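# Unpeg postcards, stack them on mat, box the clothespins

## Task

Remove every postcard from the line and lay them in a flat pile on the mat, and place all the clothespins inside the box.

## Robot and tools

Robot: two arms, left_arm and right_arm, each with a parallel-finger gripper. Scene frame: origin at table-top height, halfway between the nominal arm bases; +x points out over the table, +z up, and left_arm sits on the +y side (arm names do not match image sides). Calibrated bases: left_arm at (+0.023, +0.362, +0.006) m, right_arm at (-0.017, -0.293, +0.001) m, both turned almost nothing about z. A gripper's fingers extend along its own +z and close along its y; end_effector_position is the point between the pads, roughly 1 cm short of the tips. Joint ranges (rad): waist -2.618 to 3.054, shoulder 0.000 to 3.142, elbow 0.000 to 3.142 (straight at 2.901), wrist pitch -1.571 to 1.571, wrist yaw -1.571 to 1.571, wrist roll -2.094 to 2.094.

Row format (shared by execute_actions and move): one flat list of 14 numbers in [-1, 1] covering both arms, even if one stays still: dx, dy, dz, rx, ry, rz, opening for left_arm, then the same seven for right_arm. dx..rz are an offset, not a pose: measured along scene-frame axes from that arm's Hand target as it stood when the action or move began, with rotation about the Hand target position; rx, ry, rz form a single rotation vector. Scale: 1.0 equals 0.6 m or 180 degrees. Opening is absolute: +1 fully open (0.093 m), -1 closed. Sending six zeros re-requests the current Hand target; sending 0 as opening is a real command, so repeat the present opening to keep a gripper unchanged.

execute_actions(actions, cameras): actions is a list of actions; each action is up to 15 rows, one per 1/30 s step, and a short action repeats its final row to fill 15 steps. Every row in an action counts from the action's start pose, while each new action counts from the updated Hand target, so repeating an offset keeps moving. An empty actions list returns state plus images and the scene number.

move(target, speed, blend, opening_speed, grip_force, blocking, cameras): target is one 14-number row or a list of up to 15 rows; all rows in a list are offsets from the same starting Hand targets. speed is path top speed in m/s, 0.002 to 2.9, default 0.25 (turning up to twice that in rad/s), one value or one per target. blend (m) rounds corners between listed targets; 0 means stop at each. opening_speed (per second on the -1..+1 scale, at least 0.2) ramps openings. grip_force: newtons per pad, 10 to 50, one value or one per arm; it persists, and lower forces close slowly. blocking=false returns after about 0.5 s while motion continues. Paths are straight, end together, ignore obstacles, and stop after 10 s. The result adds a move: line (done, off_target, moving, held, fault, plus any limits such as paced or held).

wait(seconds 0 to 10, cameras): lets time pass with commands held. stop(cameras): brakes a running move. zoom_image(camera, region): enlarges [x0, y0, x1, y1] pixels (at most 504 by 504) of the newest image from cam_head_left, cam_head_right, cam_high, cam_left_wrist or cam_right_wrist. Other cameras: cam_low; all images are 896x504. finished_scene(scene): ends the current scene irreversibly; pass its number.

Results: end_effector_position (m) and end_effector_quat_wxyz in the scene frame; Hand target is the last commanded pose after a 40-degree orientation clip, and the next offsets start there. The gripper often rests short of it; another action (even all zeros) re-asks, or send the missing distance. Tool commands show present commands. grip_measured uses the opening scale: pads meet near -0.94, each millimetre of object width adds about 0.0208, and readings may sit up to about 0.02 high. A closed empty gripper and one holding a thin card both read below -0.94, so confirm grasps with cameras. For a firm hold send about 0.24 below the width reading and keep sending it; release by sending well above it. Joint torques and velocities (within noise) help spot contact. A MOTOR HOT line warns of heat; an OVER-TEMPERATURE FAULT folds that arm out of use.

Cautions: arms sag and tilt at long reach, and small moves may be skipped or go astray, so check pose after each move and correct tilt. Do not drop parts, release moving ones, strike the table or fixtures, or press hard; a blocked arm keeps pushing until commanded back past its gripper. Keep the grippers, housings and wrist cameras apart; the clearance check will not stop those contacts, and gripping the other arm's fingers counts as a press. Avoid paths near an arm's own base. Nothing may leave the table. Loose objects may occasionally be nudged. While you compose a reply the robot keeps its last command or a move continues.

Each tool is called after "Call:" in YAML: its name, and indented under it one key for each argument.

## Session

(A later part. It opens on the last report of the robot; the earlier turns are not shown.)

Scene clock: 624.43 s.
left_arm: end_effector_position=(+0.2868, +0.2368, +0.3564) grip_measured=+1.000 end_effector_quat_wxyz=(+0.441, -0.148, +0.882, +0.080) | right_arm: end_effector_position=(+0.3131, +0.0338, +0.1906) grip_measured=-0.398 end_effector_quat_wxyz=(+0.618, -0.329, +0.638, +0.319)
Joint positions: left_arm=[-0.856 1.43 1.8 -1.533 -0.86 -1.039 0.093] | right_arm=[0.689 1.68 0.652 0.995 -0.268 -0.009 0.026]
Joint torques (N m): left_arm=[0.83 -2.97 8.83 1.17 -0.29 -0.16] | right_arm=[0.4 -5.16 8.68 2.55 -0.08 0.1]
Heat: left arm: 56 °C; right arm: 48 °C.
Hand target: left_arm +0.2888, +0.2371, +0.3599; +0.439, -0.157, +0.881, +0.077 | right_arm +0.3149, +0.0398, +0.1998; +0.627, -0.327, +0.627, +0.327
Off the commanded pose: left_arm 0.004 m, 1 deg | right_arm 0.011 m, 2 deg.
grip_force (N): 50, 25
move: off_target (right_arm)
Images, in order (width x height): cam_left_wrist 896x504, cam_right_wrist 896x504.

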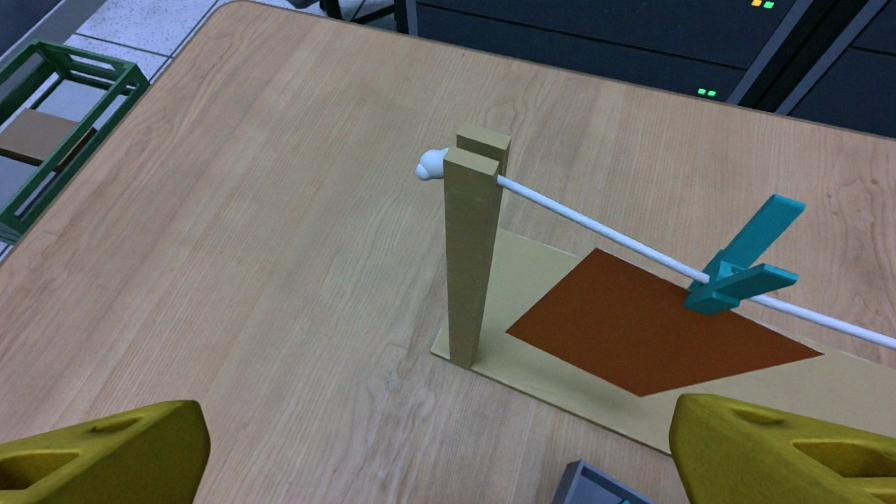

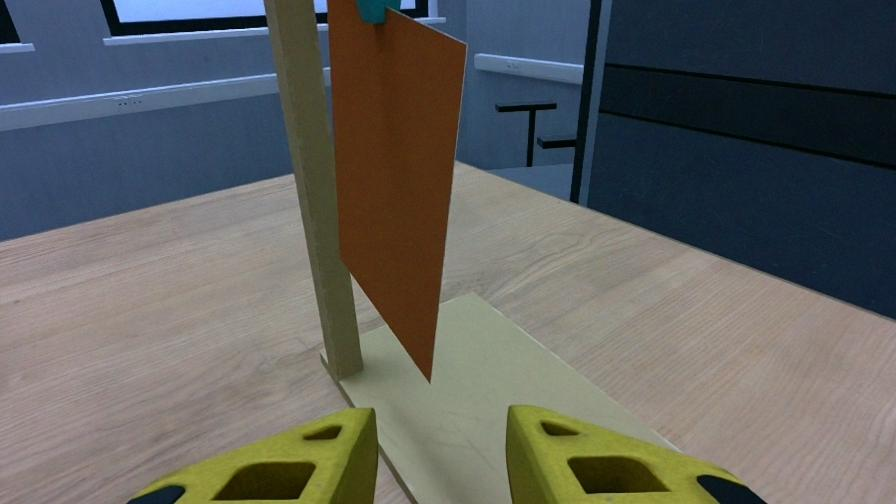

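Call:
move:
  target:
    - [0,0,0,0,0,0,1,0.102,0.138,0.006,0,0,0,-0.4]
  speed: 0.07
  cameras: ["cam_right_wrist"]

Scene clock: 637.43 s.
left_arm: end_effector_position=(+0.2868, +0.2368, +0.3564) grip_measured=+1.000 end_effector_quat_wxyz=(+0.441, -0.148, +0.882, +0.080) | right_arm: end_effector_position=(+0.3748, +0.1165, +0.2005) grip_measured=-0.398 end_effector_quat_wxyz=(+0.625, -0.329, +0.631, +0.321)
Joint positions: left_arm=[-0.856 1.43 1.8 -1.533 -0.86 -1.039 0.093] | right_arm=[0.751 1.987 1.097 0.877 -0.208 -0.009 0.026]
Joint torques (N m): left_arm=[0.8 -2.96 8.8 1.17 -0.32 -0.16] | right_arm=[0.39 -7.77 9.54 2.36 -0.08 0.13]
Heat: left arm: 55 °C; right arm: 47 °C.
Hand target: left_arm +0.2888, +0.2371, +0.3599; +0.439, -0.157, +0.881, +0.077 | right_arm +0.3760, +0.1227, +0.2036; +0.627, -0.327, +0.627, +0.327
Off the commanded pose: left_arm 0.004 m, 1 deg | right_arm 0.007 m, 1 deg.
grip_force (N): 50, 25
move: done
Images, in order (width x height): cam_right_wrist 896x504.

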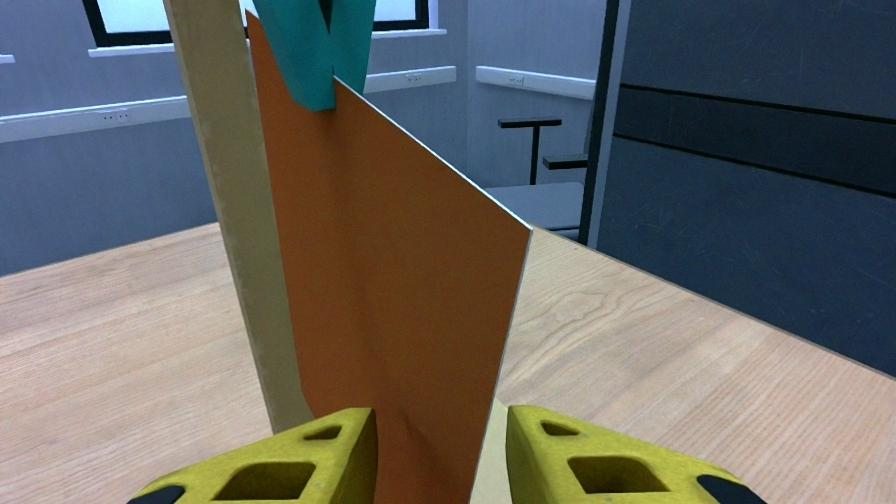

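Edge is between fingers. Close.

Call:
move:
  target: [0,0,0,0,0,0,1,0,0,0,0,0,0,-1]
  cameras: ["cam_right_wrist","cam_left_wrist"]

Scene clock: 643.13 s.
left_arm: end_effector_position=(+0.2868, +0.2368, +0.3564) grip_measured=+1.000 end_effector_quat_wxyz=(+0.441, -0.148, +0.882, +0.080) | right_arm: end_effector_position=(+0.3740, +0.1183, +0.2026) grip_measured=-0.975 end_effector_quat_wxyz=(+0.626, -0.329, +0.629, +0.322)
Joint positions: left_arm=[-0.856 1.43 1.8 -1.533 -0.86 -1.039 0.093] | right_arm=[0.754 1.987 1.102 0.877 -0.207 -0.009 0]
Joint torques (N m): left_arm=[0.8 -2.95 8.85 1.16 -0.31 -0.18] | right_arm=[-0.08 -7.53 8.87 2.37 -0.13 0.13]
Heat: left arm: 55 °C; right arm: 47 °C.
Hand target: left_arm +0.2888, +0.2371, +0.3599; +0.439, -0.157, +0.881, +0.077 | right_arm +0.3761, +0.1225, +0.2034; +0.627, -0.327, +0.627, +0.327
Off the commanded pose: left_arm 0.004 m, 1 deg | right_arm 0.005 m, 1 deg.
grip_force (N): 50, 25
move: done
Images, in order (width x height): cam_left_wrist 896x504, cam_right_wrist 896x504.

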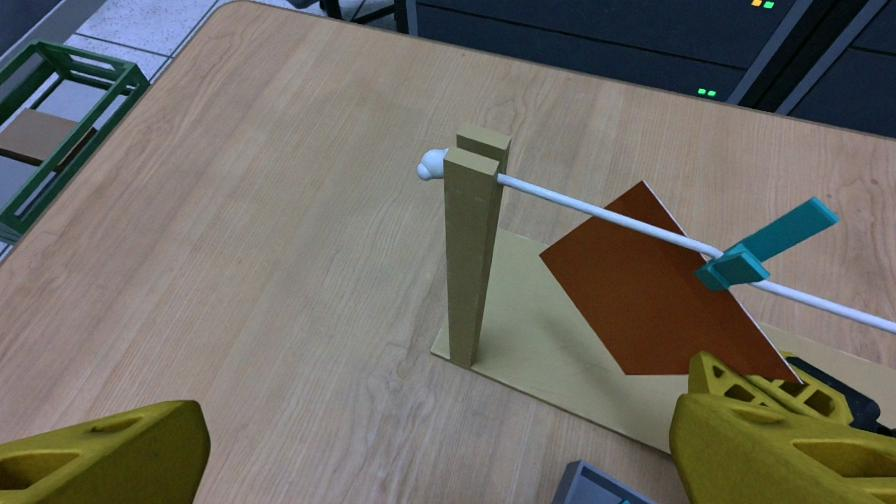

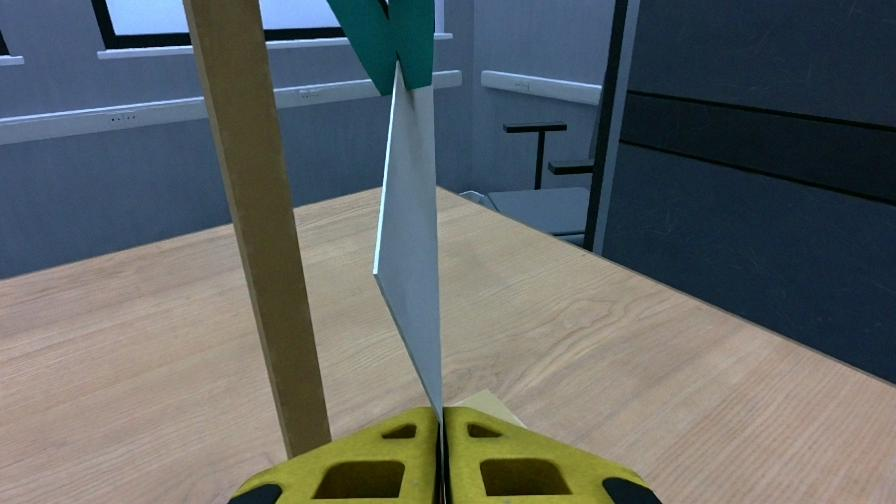

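Call:
move:
  target: [0.022,-0.18,0,0,0,0,1,-0.045,0.05,0,0,0,-0.194,-1]
  speed: 0.12
  cameras: ["cam_right_wrist","cam_left_wrist"]

Call:
zoom_image:
  camera: "cam_left_wrist"
  region: [340, 180, 600, 440]

Scene clock: 652.80 s.
left_arm: end_effector_position=(+0.3012, +0.1325, +0.3559) grip_measured=+1.000 end_effector_quat_wxyz=(+0.458, -0.132, +0.878, +0.040) | right_arm: end_effector_position=(+0.3484, +0.1473, +0.2073) grip_measured=-0.975 end_effector_quat_wxyz=(+0.698, -0.125, +0.694, +0.123)
Joint positions: left_arm=[-1.027 1.743 2.107 -1.575 -0.907 -1.188 0.093] | right_arm=[1.078 2.088 1.266 0.83 0.721 -0.009 0]
Joint torques (N m): left_arm=[-0.46 -5.74 8.69 1.07 -0.53 -0.15] | right_arm=[0.28 -8.1 9.18 2.04 0.01 0.11]
Heat: left arm: 54 °C; right arm: 47 °C.
Hand target: left_arm +0.3019, +0.1291, +0.3599; +0.439, -0.156, +0.881, +0.077 | right_arm +0.3490, +0.1527, +0.2036; +0.696, -0.124, +0.696, +0.124
Off the commanded pose: left_arm 0.005 m, 6 deg | right_arm 0.007 m, 0 deg.
joint sent to its limit (left arm) — joint 4 (wrist pitch), lower limit. The joint targets are off in orientation, not in position.
grip_force (N): 50, 25
move: off_target (left_arm)
Images, in order (width x height): cam_left_wrist 896x504, cam_right_wrist 896x504.

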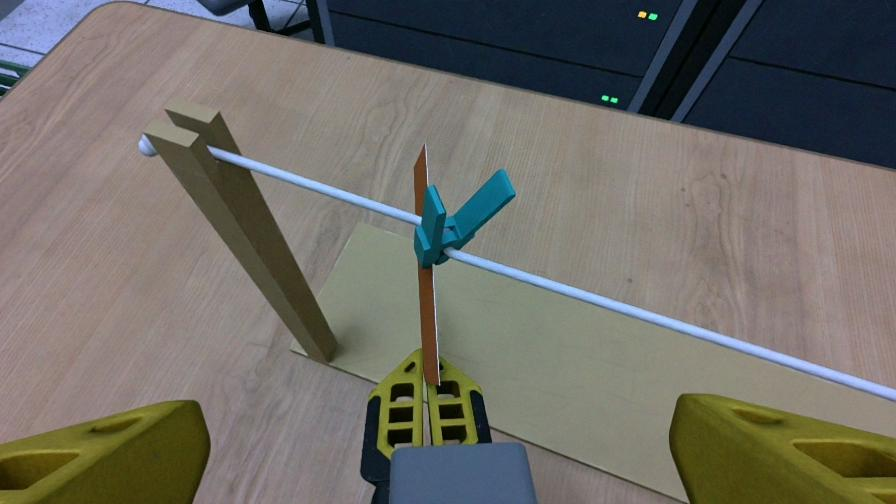

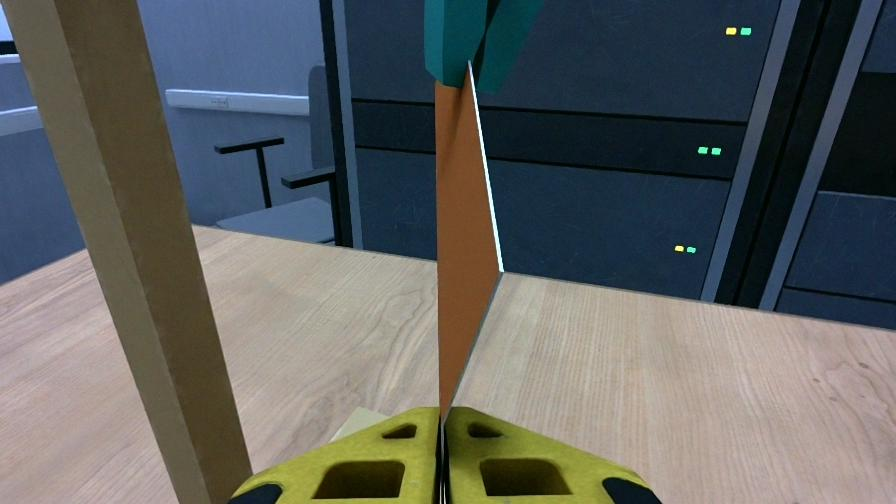

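Scaled by 1.938 from the camera's 896x504 image, which has a finer 1280x720 frame.

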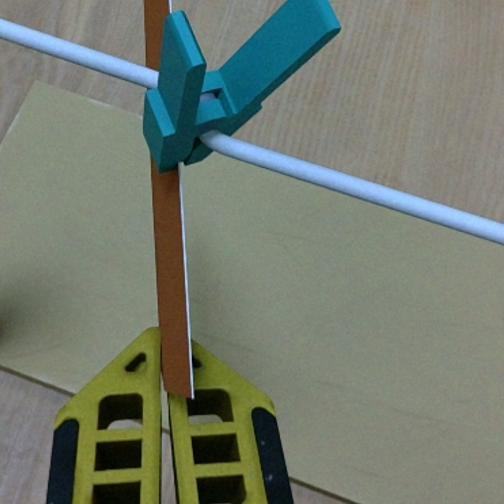

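Call:
move:
  target: [0.155,0.035,-0.075,0,0,0,1,0,0,0,0,0,0,-1]
  speed: 0.08
  cameras: ["cam_low","cam_left_wrist"]

Call:
zoom_image:
  camera: "cam_low"
  region: [330, 70, 480, 215]

Scene clock: 672.00 s.
left_arm: end_effector_position=(+0.3887, +0.1544, +0.3220) grip_measured=+1.000 end_effector_quat_wxyz=(+0.441, -0.157, +0.880, +0.077) | right_arm: end_effector_position=(+0.3484, +0.1472, +0.2073) grip_measured=-0.975 end_effector_quat_wxyz=(+0.698, -0.125, +0.694, +0.123)
Joint positions: left_arm=[-0.776 1.837 2.068 -1.317 -0.827 -0.953 0.093] | right_arm=[1.078 2.088 1.266 0.829 0.721 -0.009 0]
Joint torques (N m): left_arm=[0.58 -7.25 6.26 1.8 -0.29 0.01] | right_arm=[0.2 -8.14 9.24 2.02 0.02 0.09]
Heat: left arm: 54 °C; right arm: 49 °C.
Hand target: left_arm +0.3950, +0.1501, +0.3150; +0.439, -0.156, +0.881, +0.077 | right_arm +0.3490, +0.1527, +0.2036; +0.696, -0.124, +0.696, +0.124
Off the commanded pose: left_arm 0.010 m, 0 deg | right_arm 0.007 m, 0 deg.
grip_force (N): 50, 25
move: done
Images, in order (width x height): cam_low 896x504, cam_left_wrist 896x504.

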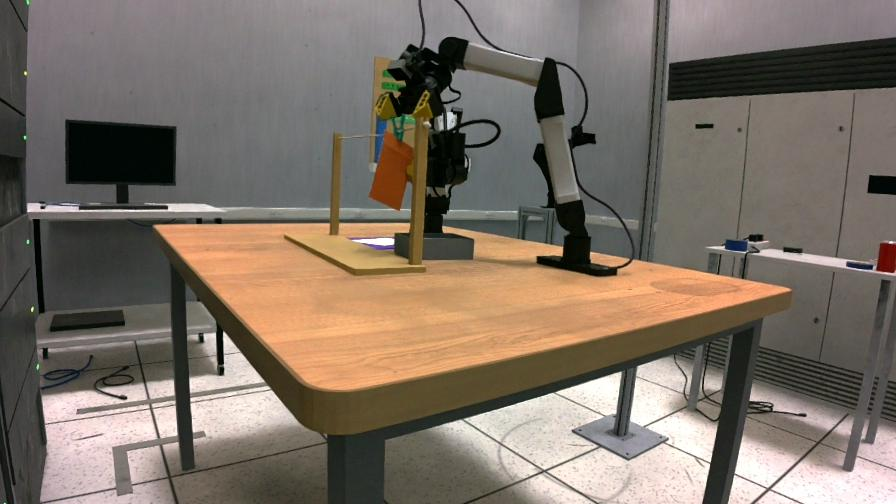

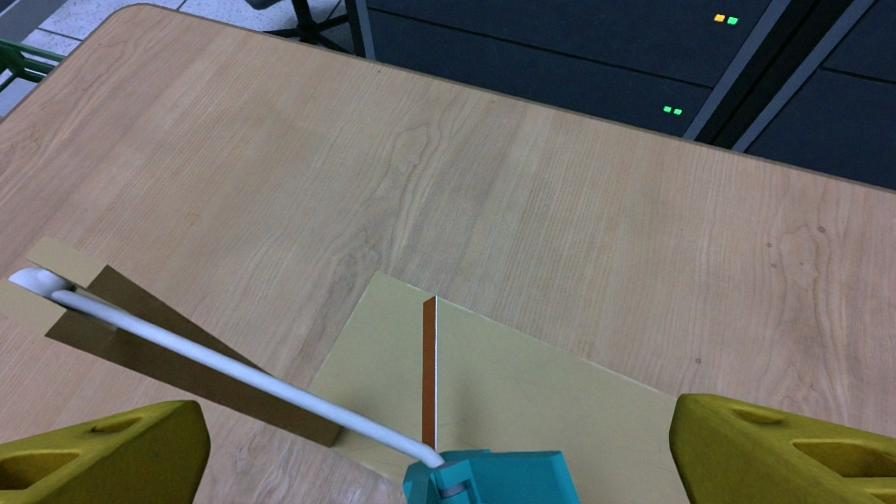

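Scaled by 3.360 from the camera's 896x504 image, which has a finer 1280x720 frame.

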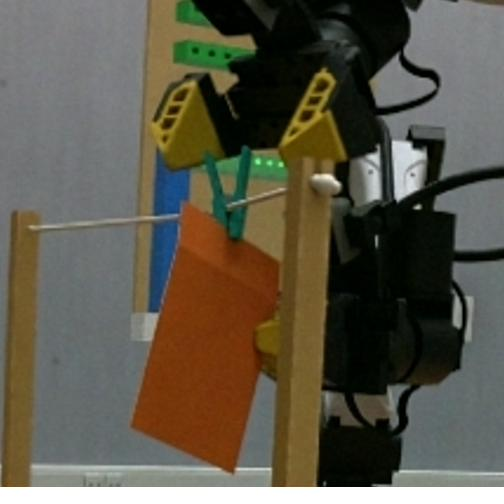

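Call:
move:
  target: [-0.025,-0.008,-0.024,0,0,0,1,0,0,0,0,0,0,-1]
  speed: 0.05
  cameras: ["cam_low","cam_left_wrist"]

Call:
zoom_image:
  camera: "cam_low"
  region: [330, 70, 480, 215]

Scene clock: 679.20 s.
left_arm: end_effector_position=(+0.3815, +0.1457, +0.2934) grip_measured=+1.000 end_effector_quat_wxyz=(+0.426, -0.148, +0.888, +0.090) | right_arm: end_effector_position=(+0.3484, +0.1472, +0.2070) grip_measured=-0.975 end_effector_quat_wxyz=(+0.698, -0.125, +0.694, +0.122)
Joint positions: left_arm=[-0.804 1.837 1.969 -1.289 -0.827 -0.99 0.093] | right_arm=[1.078 2.088 1.266 0.828 0.722 -0.009 0]
Joint torques (N m): left_arm=[-0.29 -10.88 5.57 1.66 -0.47 -0.16] | right_arm=[0.31 -8.12 9.22 2.04 -0.04 0.12]
Heat: left arm: 54 °C; right arm: 50 °C.
Hand target: left_arm +0.3800, +0.1454, +0.3006; +0.439, -0.156, +0.881, +0.078 | right_arm +0.3490, +0.1527, +0.2035; +0.696, -0.124, +0.696, +0.124
Off the commanded pose: left_arm 0.007 m, 2 deg | right_arm 0.007 m, 0 deg.
grip_force (N): 50, 25
move: done
Images, in order (width x height): cam_low 896x504, cam_left_wrist 896x504.

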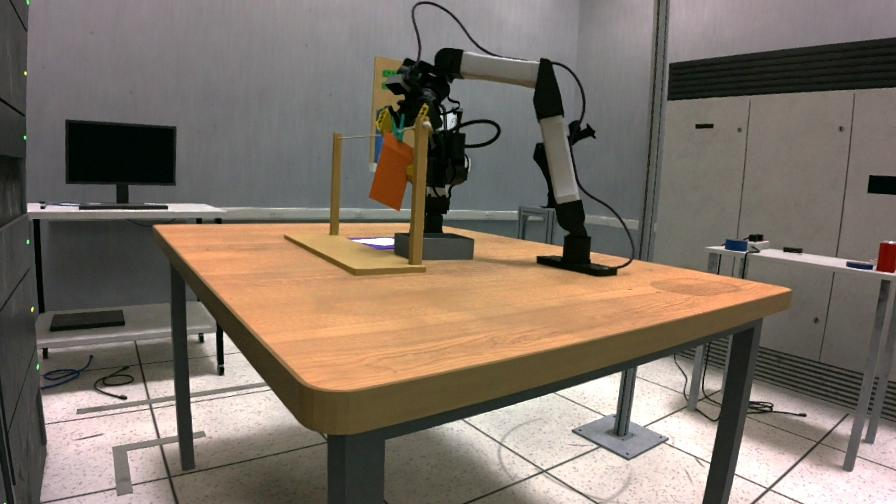

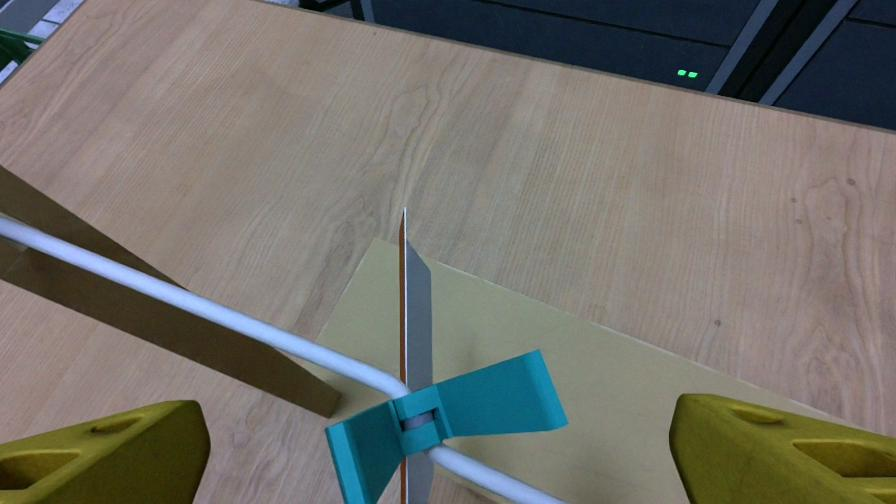

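Scaled by 3.360 from the camera's 896x504 image, which has a finer 1280x720 frame.

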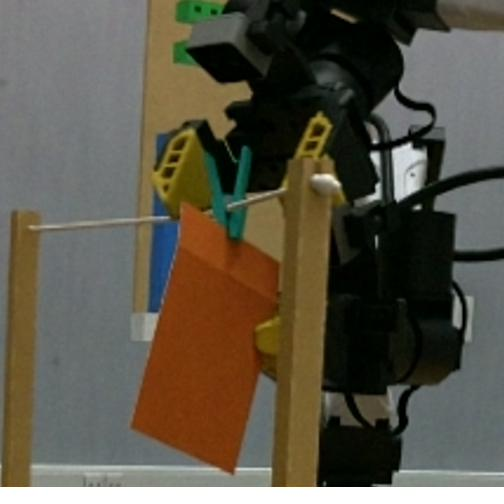

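Call:
move:
  target:
    - [-0.005,0,0.024,0,0,0,1,0,0,0,0,0,0,-1]
    - [-0.005,0,0.024,0,0,0,-0.4,0,0,0,0,0,0,-1]
  speed: 0.05
  opening_speed: 0.8
  cameras: ["cam_low","cam_left_wrist"]

Call:
zoom_image:
  camera: "cam_low"
  region: [330, 70, 480, 215]

Scene clock: 689.70 s.
left_arm: end_effector_position=(+0.3782, +0.1459, +0.3023) grip_measured=-0.397 end_effector_quat_wxyz=(+0.428, -0.149, +0.887, +0.086) | right_arm: end_effector_position=(+0.3486, +0.1466, +0.2070) grip_measured=-0.975 end_effector_quat_wxyz=(+0.698, -0.124, +0.695, +0.121)
Joint positions: left_arm=[-0.811 1.837 2.006 -1.324 -0.828 -0.998 0.026] | right_arm=[1.078 2.088 1.266 0.828 0.726 -0.009 0]
Joint torques (N m): left_arm=[-0.36 -9.33 9.62 1.24 -0.48 -0.15] | right_arm=[0.13 -8.2 9.32 2.08 0 0.11]
Heat: left arm: 53 °C; right arm: 50 °C.
Hand target: left_arm +0.3770, +0.1453, +0.3149; +0.439, -0.156, +0.881, +0.078 | right_arm +0.3490, +0.1527, +0.2036; +0.696, -0.124, +0.696, +0.124
Off the commanded pose: left_arm 0.013 m, 2 deg | right_arm 0.007 m, 0 deg.
grip_force (N): 50, 25
move: off_target (left_arm); target 2's new opening was sent with left_arm's hand 0.013 m and 2 deg from that target
Images, in order (width x height): cam_low 896x504, cam_left_wrist 896x504.

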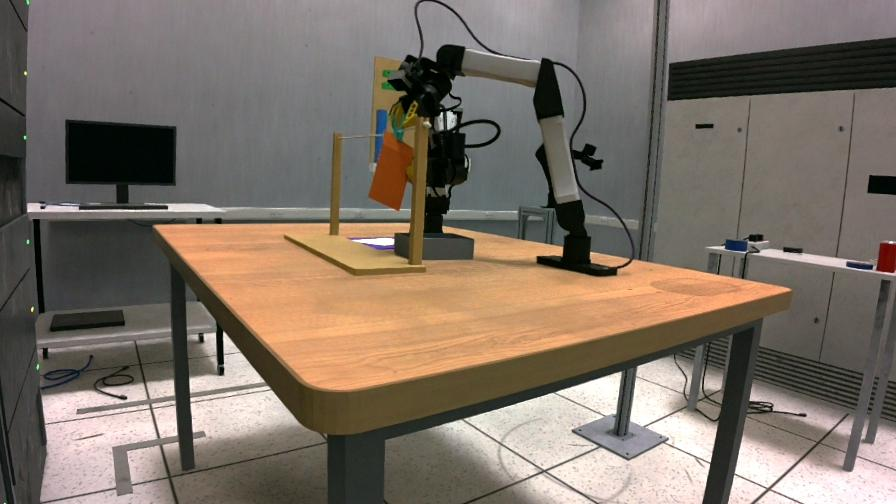

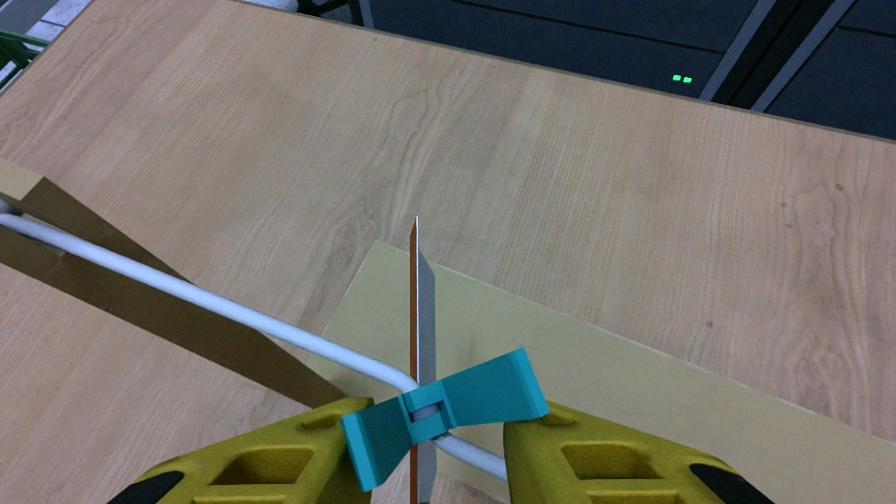

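Scaled by 3.360 from the camera's 896x504 image, which has a finer 1280x720 frame.

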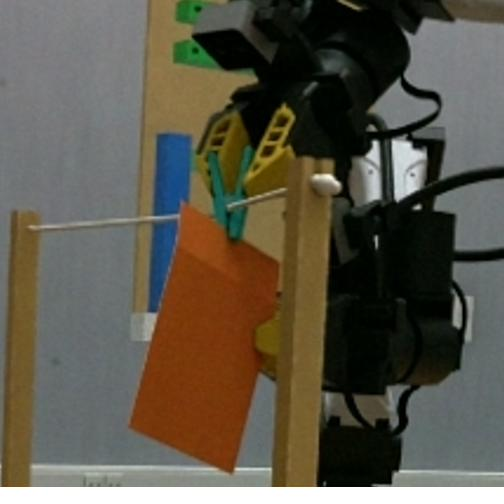

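Call:
move:
  target:
    - [0,0,0,0,0,0,0.2,0,0,0,0,0,0,-1]
    - [0.015,0.002,-0.004,-0.085,-0.02,0.062,0.2,0,0,0,0,0,0,-1]
    - [0.015,0.002,-0.004,-0.085,-0.02,0.062,-0.4,0,0,0,0,0,0,-1]
  speed: 0.05
  opening_speed: 0.8
  cameras: ["cam_left_wrist"]

Scene clock: 703.87 s.
left_arm: end_effector_position=(+0.3816, +0.1466, +0.3072) grip_measured=-0.395 end_effector_quat_wxyz=(+0.430, -0.290, +0.855, +0.005) | right_arm: end_effector_position=(+0.3493, +0.1457, +0.2029) grip_measured=-0.975 end_effector_quat_wxyz=(+0.695, -0.126, +0.698, +0.114)
Joint positions: left_arm=[-0.794 1.837 2.032 -1.321 -0.797 -1.298 0.026] | right_arm=[1.078 2.091 1.266 0.815 0.732 -0.009 0]
Joint torques (N m): left_arm=[0.7 -7.92 9.33 1.4 -0.32 -0.13] | right_arm=[0.17 -8.55 9.25 2.16 -0.11 0.11]
Heat: left arm: 54 °C; right arm: 51 °C.
Hand target: left_arm +0.3860, +0.1465, +0.3125; +0.432, -0.300, +0.850, -0.003 | right_arm +0.3490, +0.1526, +0.2036; +0.696, -0.124, +0.696, +0.124
Off the commanded pose: left_arm 0.007 m, 2 deg | right_arm 0.007 m, 1 deg.
grip_force (N): 50, 25
move: done
Images, in order (width x height): cam_left_wrist 896x504.

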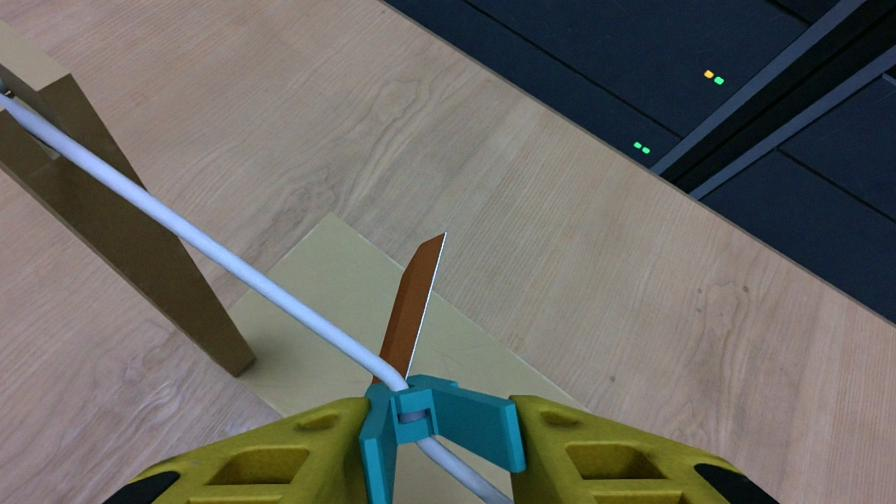

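Call:
move:
  target: [0,0,0,0,0,0,-1,0,0,0,0,0,0,-1]
  opening_speed: 0.8
  cameras: ["cam_left_wrist","cam_right_wrist"]

Call:
zoom_image:
  camera: "cam_left_wrist"
  region: [330, 320, 560, 504]

Scene clock: 709.90 s.
left_arm: end_effector_position=(+0.3816, +0.1482, +0.3068) grip_measured=-0.712 end_effector_quat_wxyz=(+0.429, -0.290, +0.855, +0.008) | right_arm: end_effector_position=(+0.3493, +0.1455, +0.2020) grip_measured=-0.975 end_effector_quat_wxyz=(+0.694, -0.126, +0.699, +0.113)
Joint positions: left_arm=[-0.791 1.837 2.032 -1.326 -0.797 -1.298 0.011] | right_arm=[1.078 2.091 1.266 0.811 0.733 -0.009 0]
Joint torques (N m): left_arm=[0.61 -7.99 9.39 1.45 -0.32 -0.13] | right_arm=[0.23 -8.44 9.35 2.24 -0.12 0.14]
Heat: left arm: 54 °C; right arm: 51 °C.
Hand target: left_arm +0.3860, +0.1465, +0.3125; +0.432, -0.300, +0.850, -0.003 | right_arm +0.3490, +0.1527, +0.2035; +0.696, -0.124, +0.696, +0.124
Off the commanded pose: left_arm 0.007 m, 2 deg | right_arm 0.007 m, 1 deg.
grip_force (N): 50, 25
move: done
Images, in order (width x height): cam_left_wrist 896x504, cam_right_wrist 896x504.

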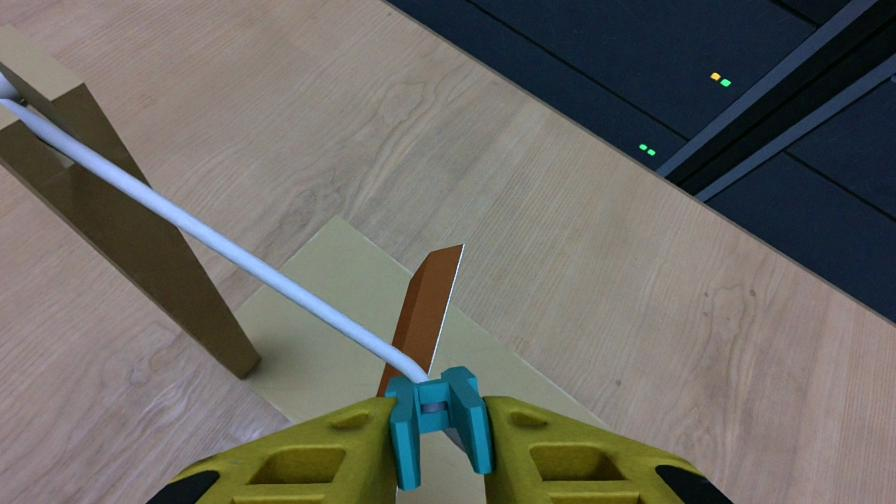

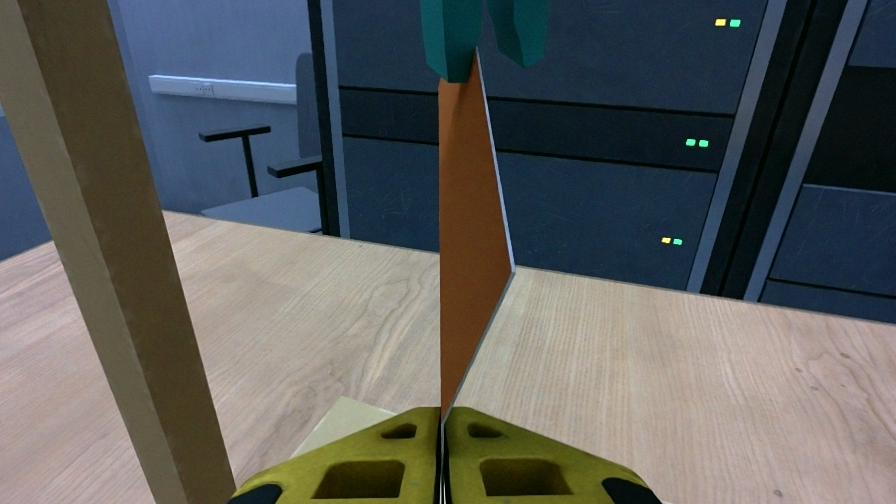

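Scaled by 2.191 from the camera's 896x504 image, which has a finer 1280x720 frame.

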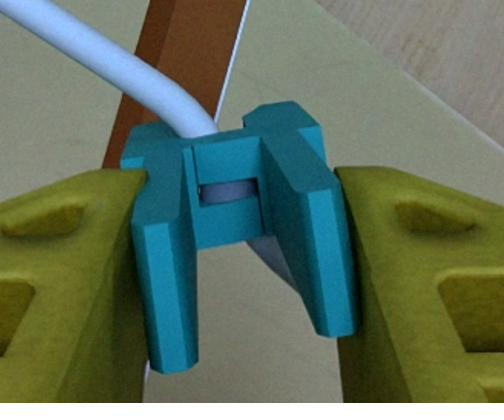

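Call:
move:
  target: [-0.02,0,0.11,0,0,0,-1,0,0,-0.05,0,0,0,-1]
  speed: 0.05
  cameras: ["cam_left_wrist","cam_right_wrist","cam_low"]

Call:
zoom_image:
  camera: "cam_low"
  region: [330, 70, 480, 215]

Scene clock: 715.53 s.
left_arm: end_effector_position=(+0.3718, +0.1507, +0.3688) grip_measured=-0.739 end_effector_quat_wxyz=(+0.436, -0.286, +0.853, -0.012) | right_arm: end_effector_position=(+0.3515, +0.1494, +0.1789) grip_measured=-0.975 end_effector_quat_wxyz=(+0.696, -0.124, +0.698, +0.115)
Joint positions: left_arm=[-0.805 1.95 2.472 -1.608 -0.795 -1.285 0.01] | right_arm=[1.078 2.159 1.261 0.891 0.733 -0.009 0]
Joint torques (N m): left_arm=[-0.39 -8.4 7.86 1.73 -0.49 0.03] | right_arm=[0.08 -8.8 6.48 2.39 -0.12 0.15]
Heat: left arm: 53 °C; right arm: 51 °C.
Hand target: left_arm +0.3740, +0.1464, +0.3785; +0.432, -0.300, +0.850, -0.003 | right_arm +0.3490, +0.1526, +0.1735; +0.696, -0.124, +0.696, +0.124
Off the commanded pose: left_arm 0.011 m, 2 deg | right_arm 0.007 m, 1 deg.
joint read past its limit (left arm) — joint 4 (wrist pitch), lower limit.
joint sent to its limit (left arm) — joint 4 (wrist pitch), lower limit. The joint targets are off in orientation, not in position.
grip_force (N): 50, 25
move: off_target (left_arm)
Images, in order (width x height): cam_low 896x504, cam_left_wrist 896x504, cam_right_wrist 896x504.

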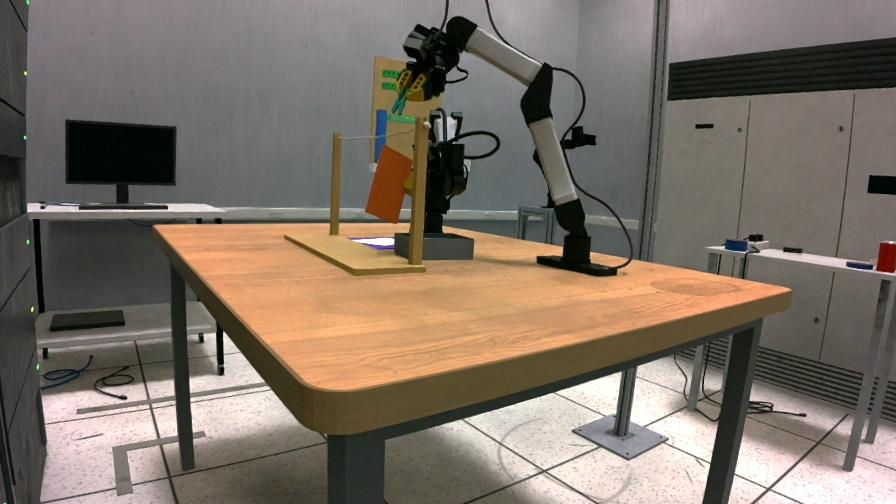

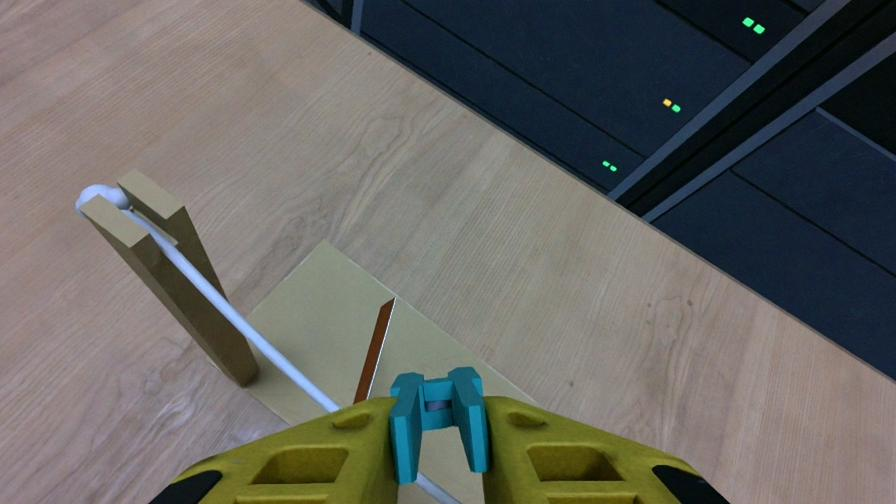

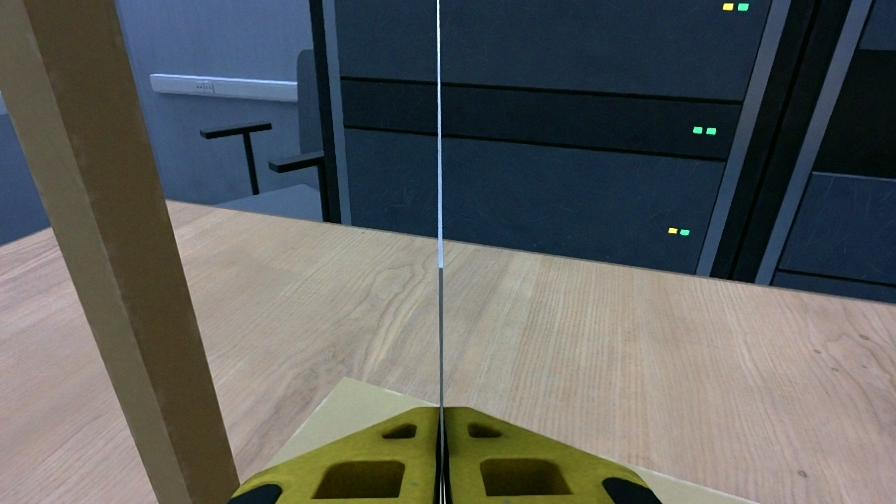

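Scaled by 3.360 from the camera's 896x504 image, which has a finer 1280x720 frame.

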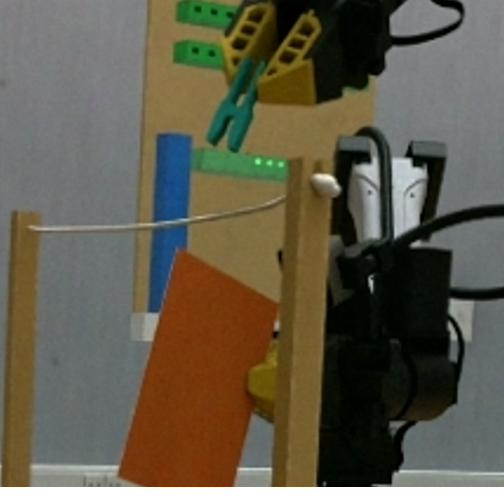

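Call:
move:
  target:
    - [-0.123,0.173,0,0,0,0,-1,-0.198,-0.154,0.045,0,0,0,-1]
    - [-0.123,0.2,0,0,0,0,-1,-0.223,-0.505,0.1,-0.145,0.101,0.379,-1]
    - [-0.123,0.2,0,0,0,0,-1,-0.223,-0.578,0.03,0.089,0.511,0.259,-1]
    - [-0.123,0.2,0,0,0,0,-1,-0.223,-0.578,-0.13,0.089,0.511,0.259,-1]
  speed: 0.22
  blend: [0.02,0.02,0.02,0]
  cameras: ["cam_right_wrist","cam_head_left","cam_head_right"]

Scene clock: 751.03 s.
left_arm: end_effector_position=(+0.3015, +0.2625, +0.3737) grip_measured=-0.739 end_effector_quat_wxyz=(+0.425, -0.295, +0.856, +0.010) | right_arm: end_effector_position=(+0.2148, -0.1944, +0.1016) grip_measured=-0.975 end_effector_quat_wxyz=(-0.092, -0.129, +0.853, +0.498)
Joint positions: left_arm=[-0.706 1.445 1.918 -1.542 -0.756 -1.206 0.01] | right_arm=[-0.137 1.915 1.169 -1.509 -0.889 -0.778 0]
Joint torques (N m): left_arm=[0.77 -6.39 4.66 1.83 -0.28 0.02] | right_arm=[0.38 -5.74 4.78 -0.65 -0.41 -0.31]
Heat: left arm: 53 °C; right arm: 48 °C.
Hand target: left_arm +0.3002, +0.2664, +0.3784; +0.432, -0.300, +0.850, -0.003 | right_arm +0.2153, -0.1942, +0.0955; -0.086, -0.151, +0.853, +0.492
Off the commanded pose: left_arm 0.006 m, 2 deg | right_arm 0.006 m, 3 deg.
grip_force (N): 50, 25
move: off_target (right_arm)
Images, in order (width x height): cam_head_left 896x504, cam_head_right 896x504, cam_right_wrist 896x504.

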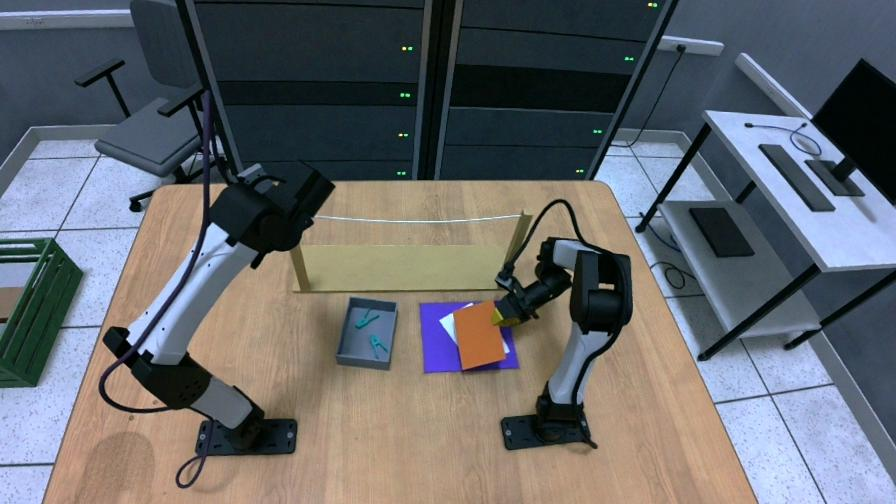

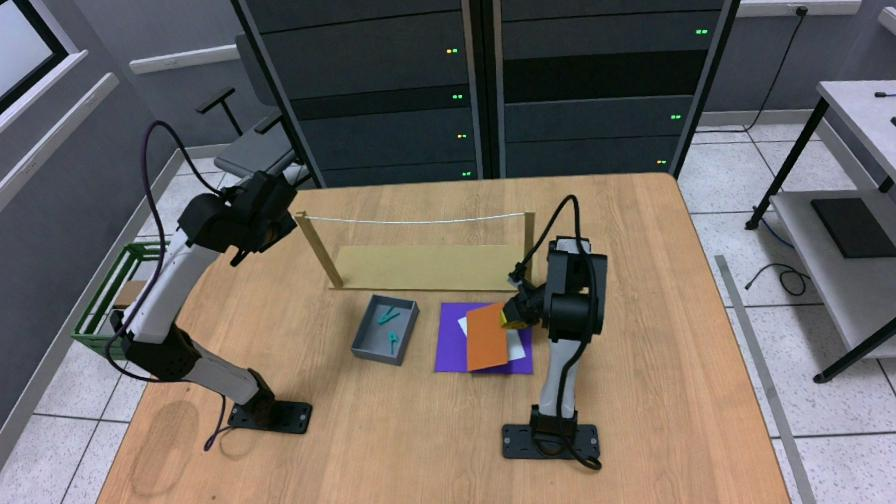

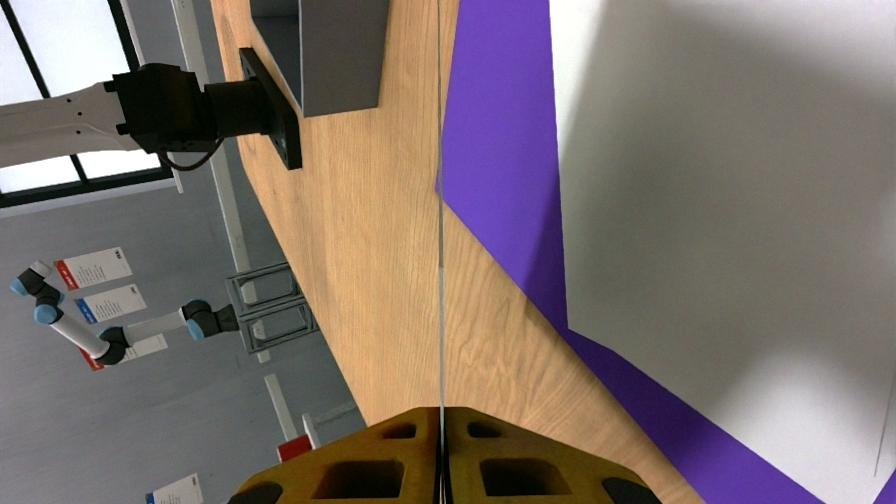

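Call:
move:
  target:
    - [0,0,0,0,0,0,-1,0,0,-0.117,0,0,0,-1]
    - [0,0,0,0,0,0,-1,0,0,-0.117,0,0,0,-0.72]
    - [0,0,0,0,0,0,-1,0.06,-0.165,-0.11,0,0,0,-0.72]
    - [0,0,0,0,0,0,-1,0.06,-0.22,0.2,0,0,0,-0.72]
  speed: [0.05,0.05,0.08,0.2]
  cameras: ["cam_head_right","cam_high"]

Scene clock: 762.23 s.
left_arm: end_effector_position=(+0.3015, +0.2625, +0.3737) grip_measured=-0.739 end_effector_quat_wxyz=(+0.425, -0.295, +0.856, +0.010) | right_arm: end_effector_position=(+0.2498, -0.3263, +0.2088) grip_measured=-0.722 end_effector_quat_wxyz=(+0.164, -0.045, +0.931, +0.322)
Joint positions: left_arm=[-0.706 1.445 1.918 -1.542 -0.756 -1.206 0.01] | right_arm=[-0.549 1.561 1.431 -1.559 -0.732 -0.694 0.011]
Joint torques (N m): left_arm=[0.75 -6.42 4.56 1.82 -0.25 0.01] | right_arm=[-0.65 -5.6 7.05 0.17 -0.89 0.1]
Heat: left arm: 51 °C; right arm: 47 °C.
Hand target: left_arm +0.3002, +0.2664, +0.3784; +0.432, -0.300, +0.850, -0.003 | right_arm +0.2513, -0.3261, +0.2155; -0.086, -0.151, +0.853, +0.492
Off the commanded pose: left_arm 0.006 m, 2 deg | right_arm 0.007 m, 38 deg.
joint sent to its limit (right arm) — joint 4 (wrist pitch), lower limit. The joint targets are off in orientation, not in position.
grip_force (N): 50, 25
move: off_target (right_arm); target 2's new opening was sent with right_arm's hand 0.015 m and 3 deg from that target
Images, in order (width x height): cam_head_right 896x504, cam_high 896x504.

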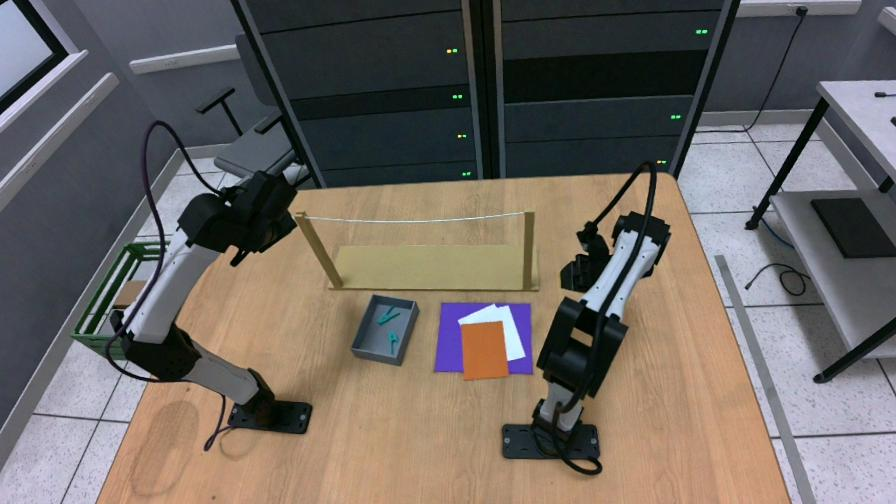

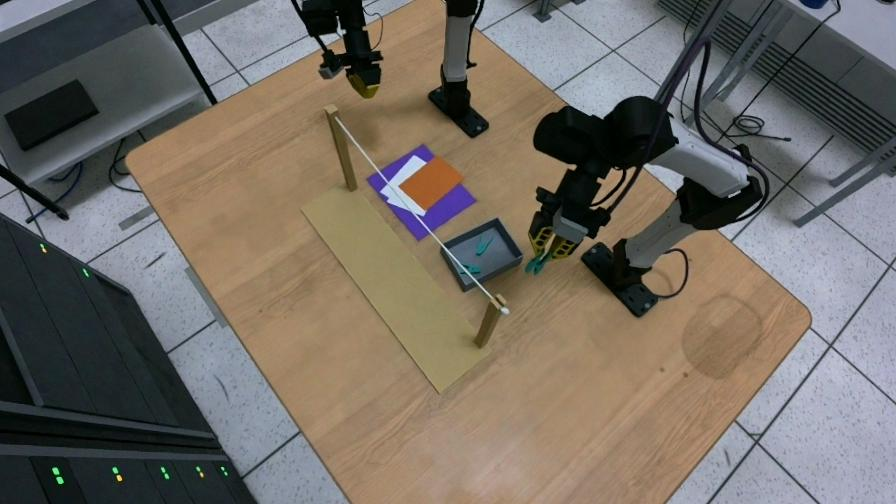

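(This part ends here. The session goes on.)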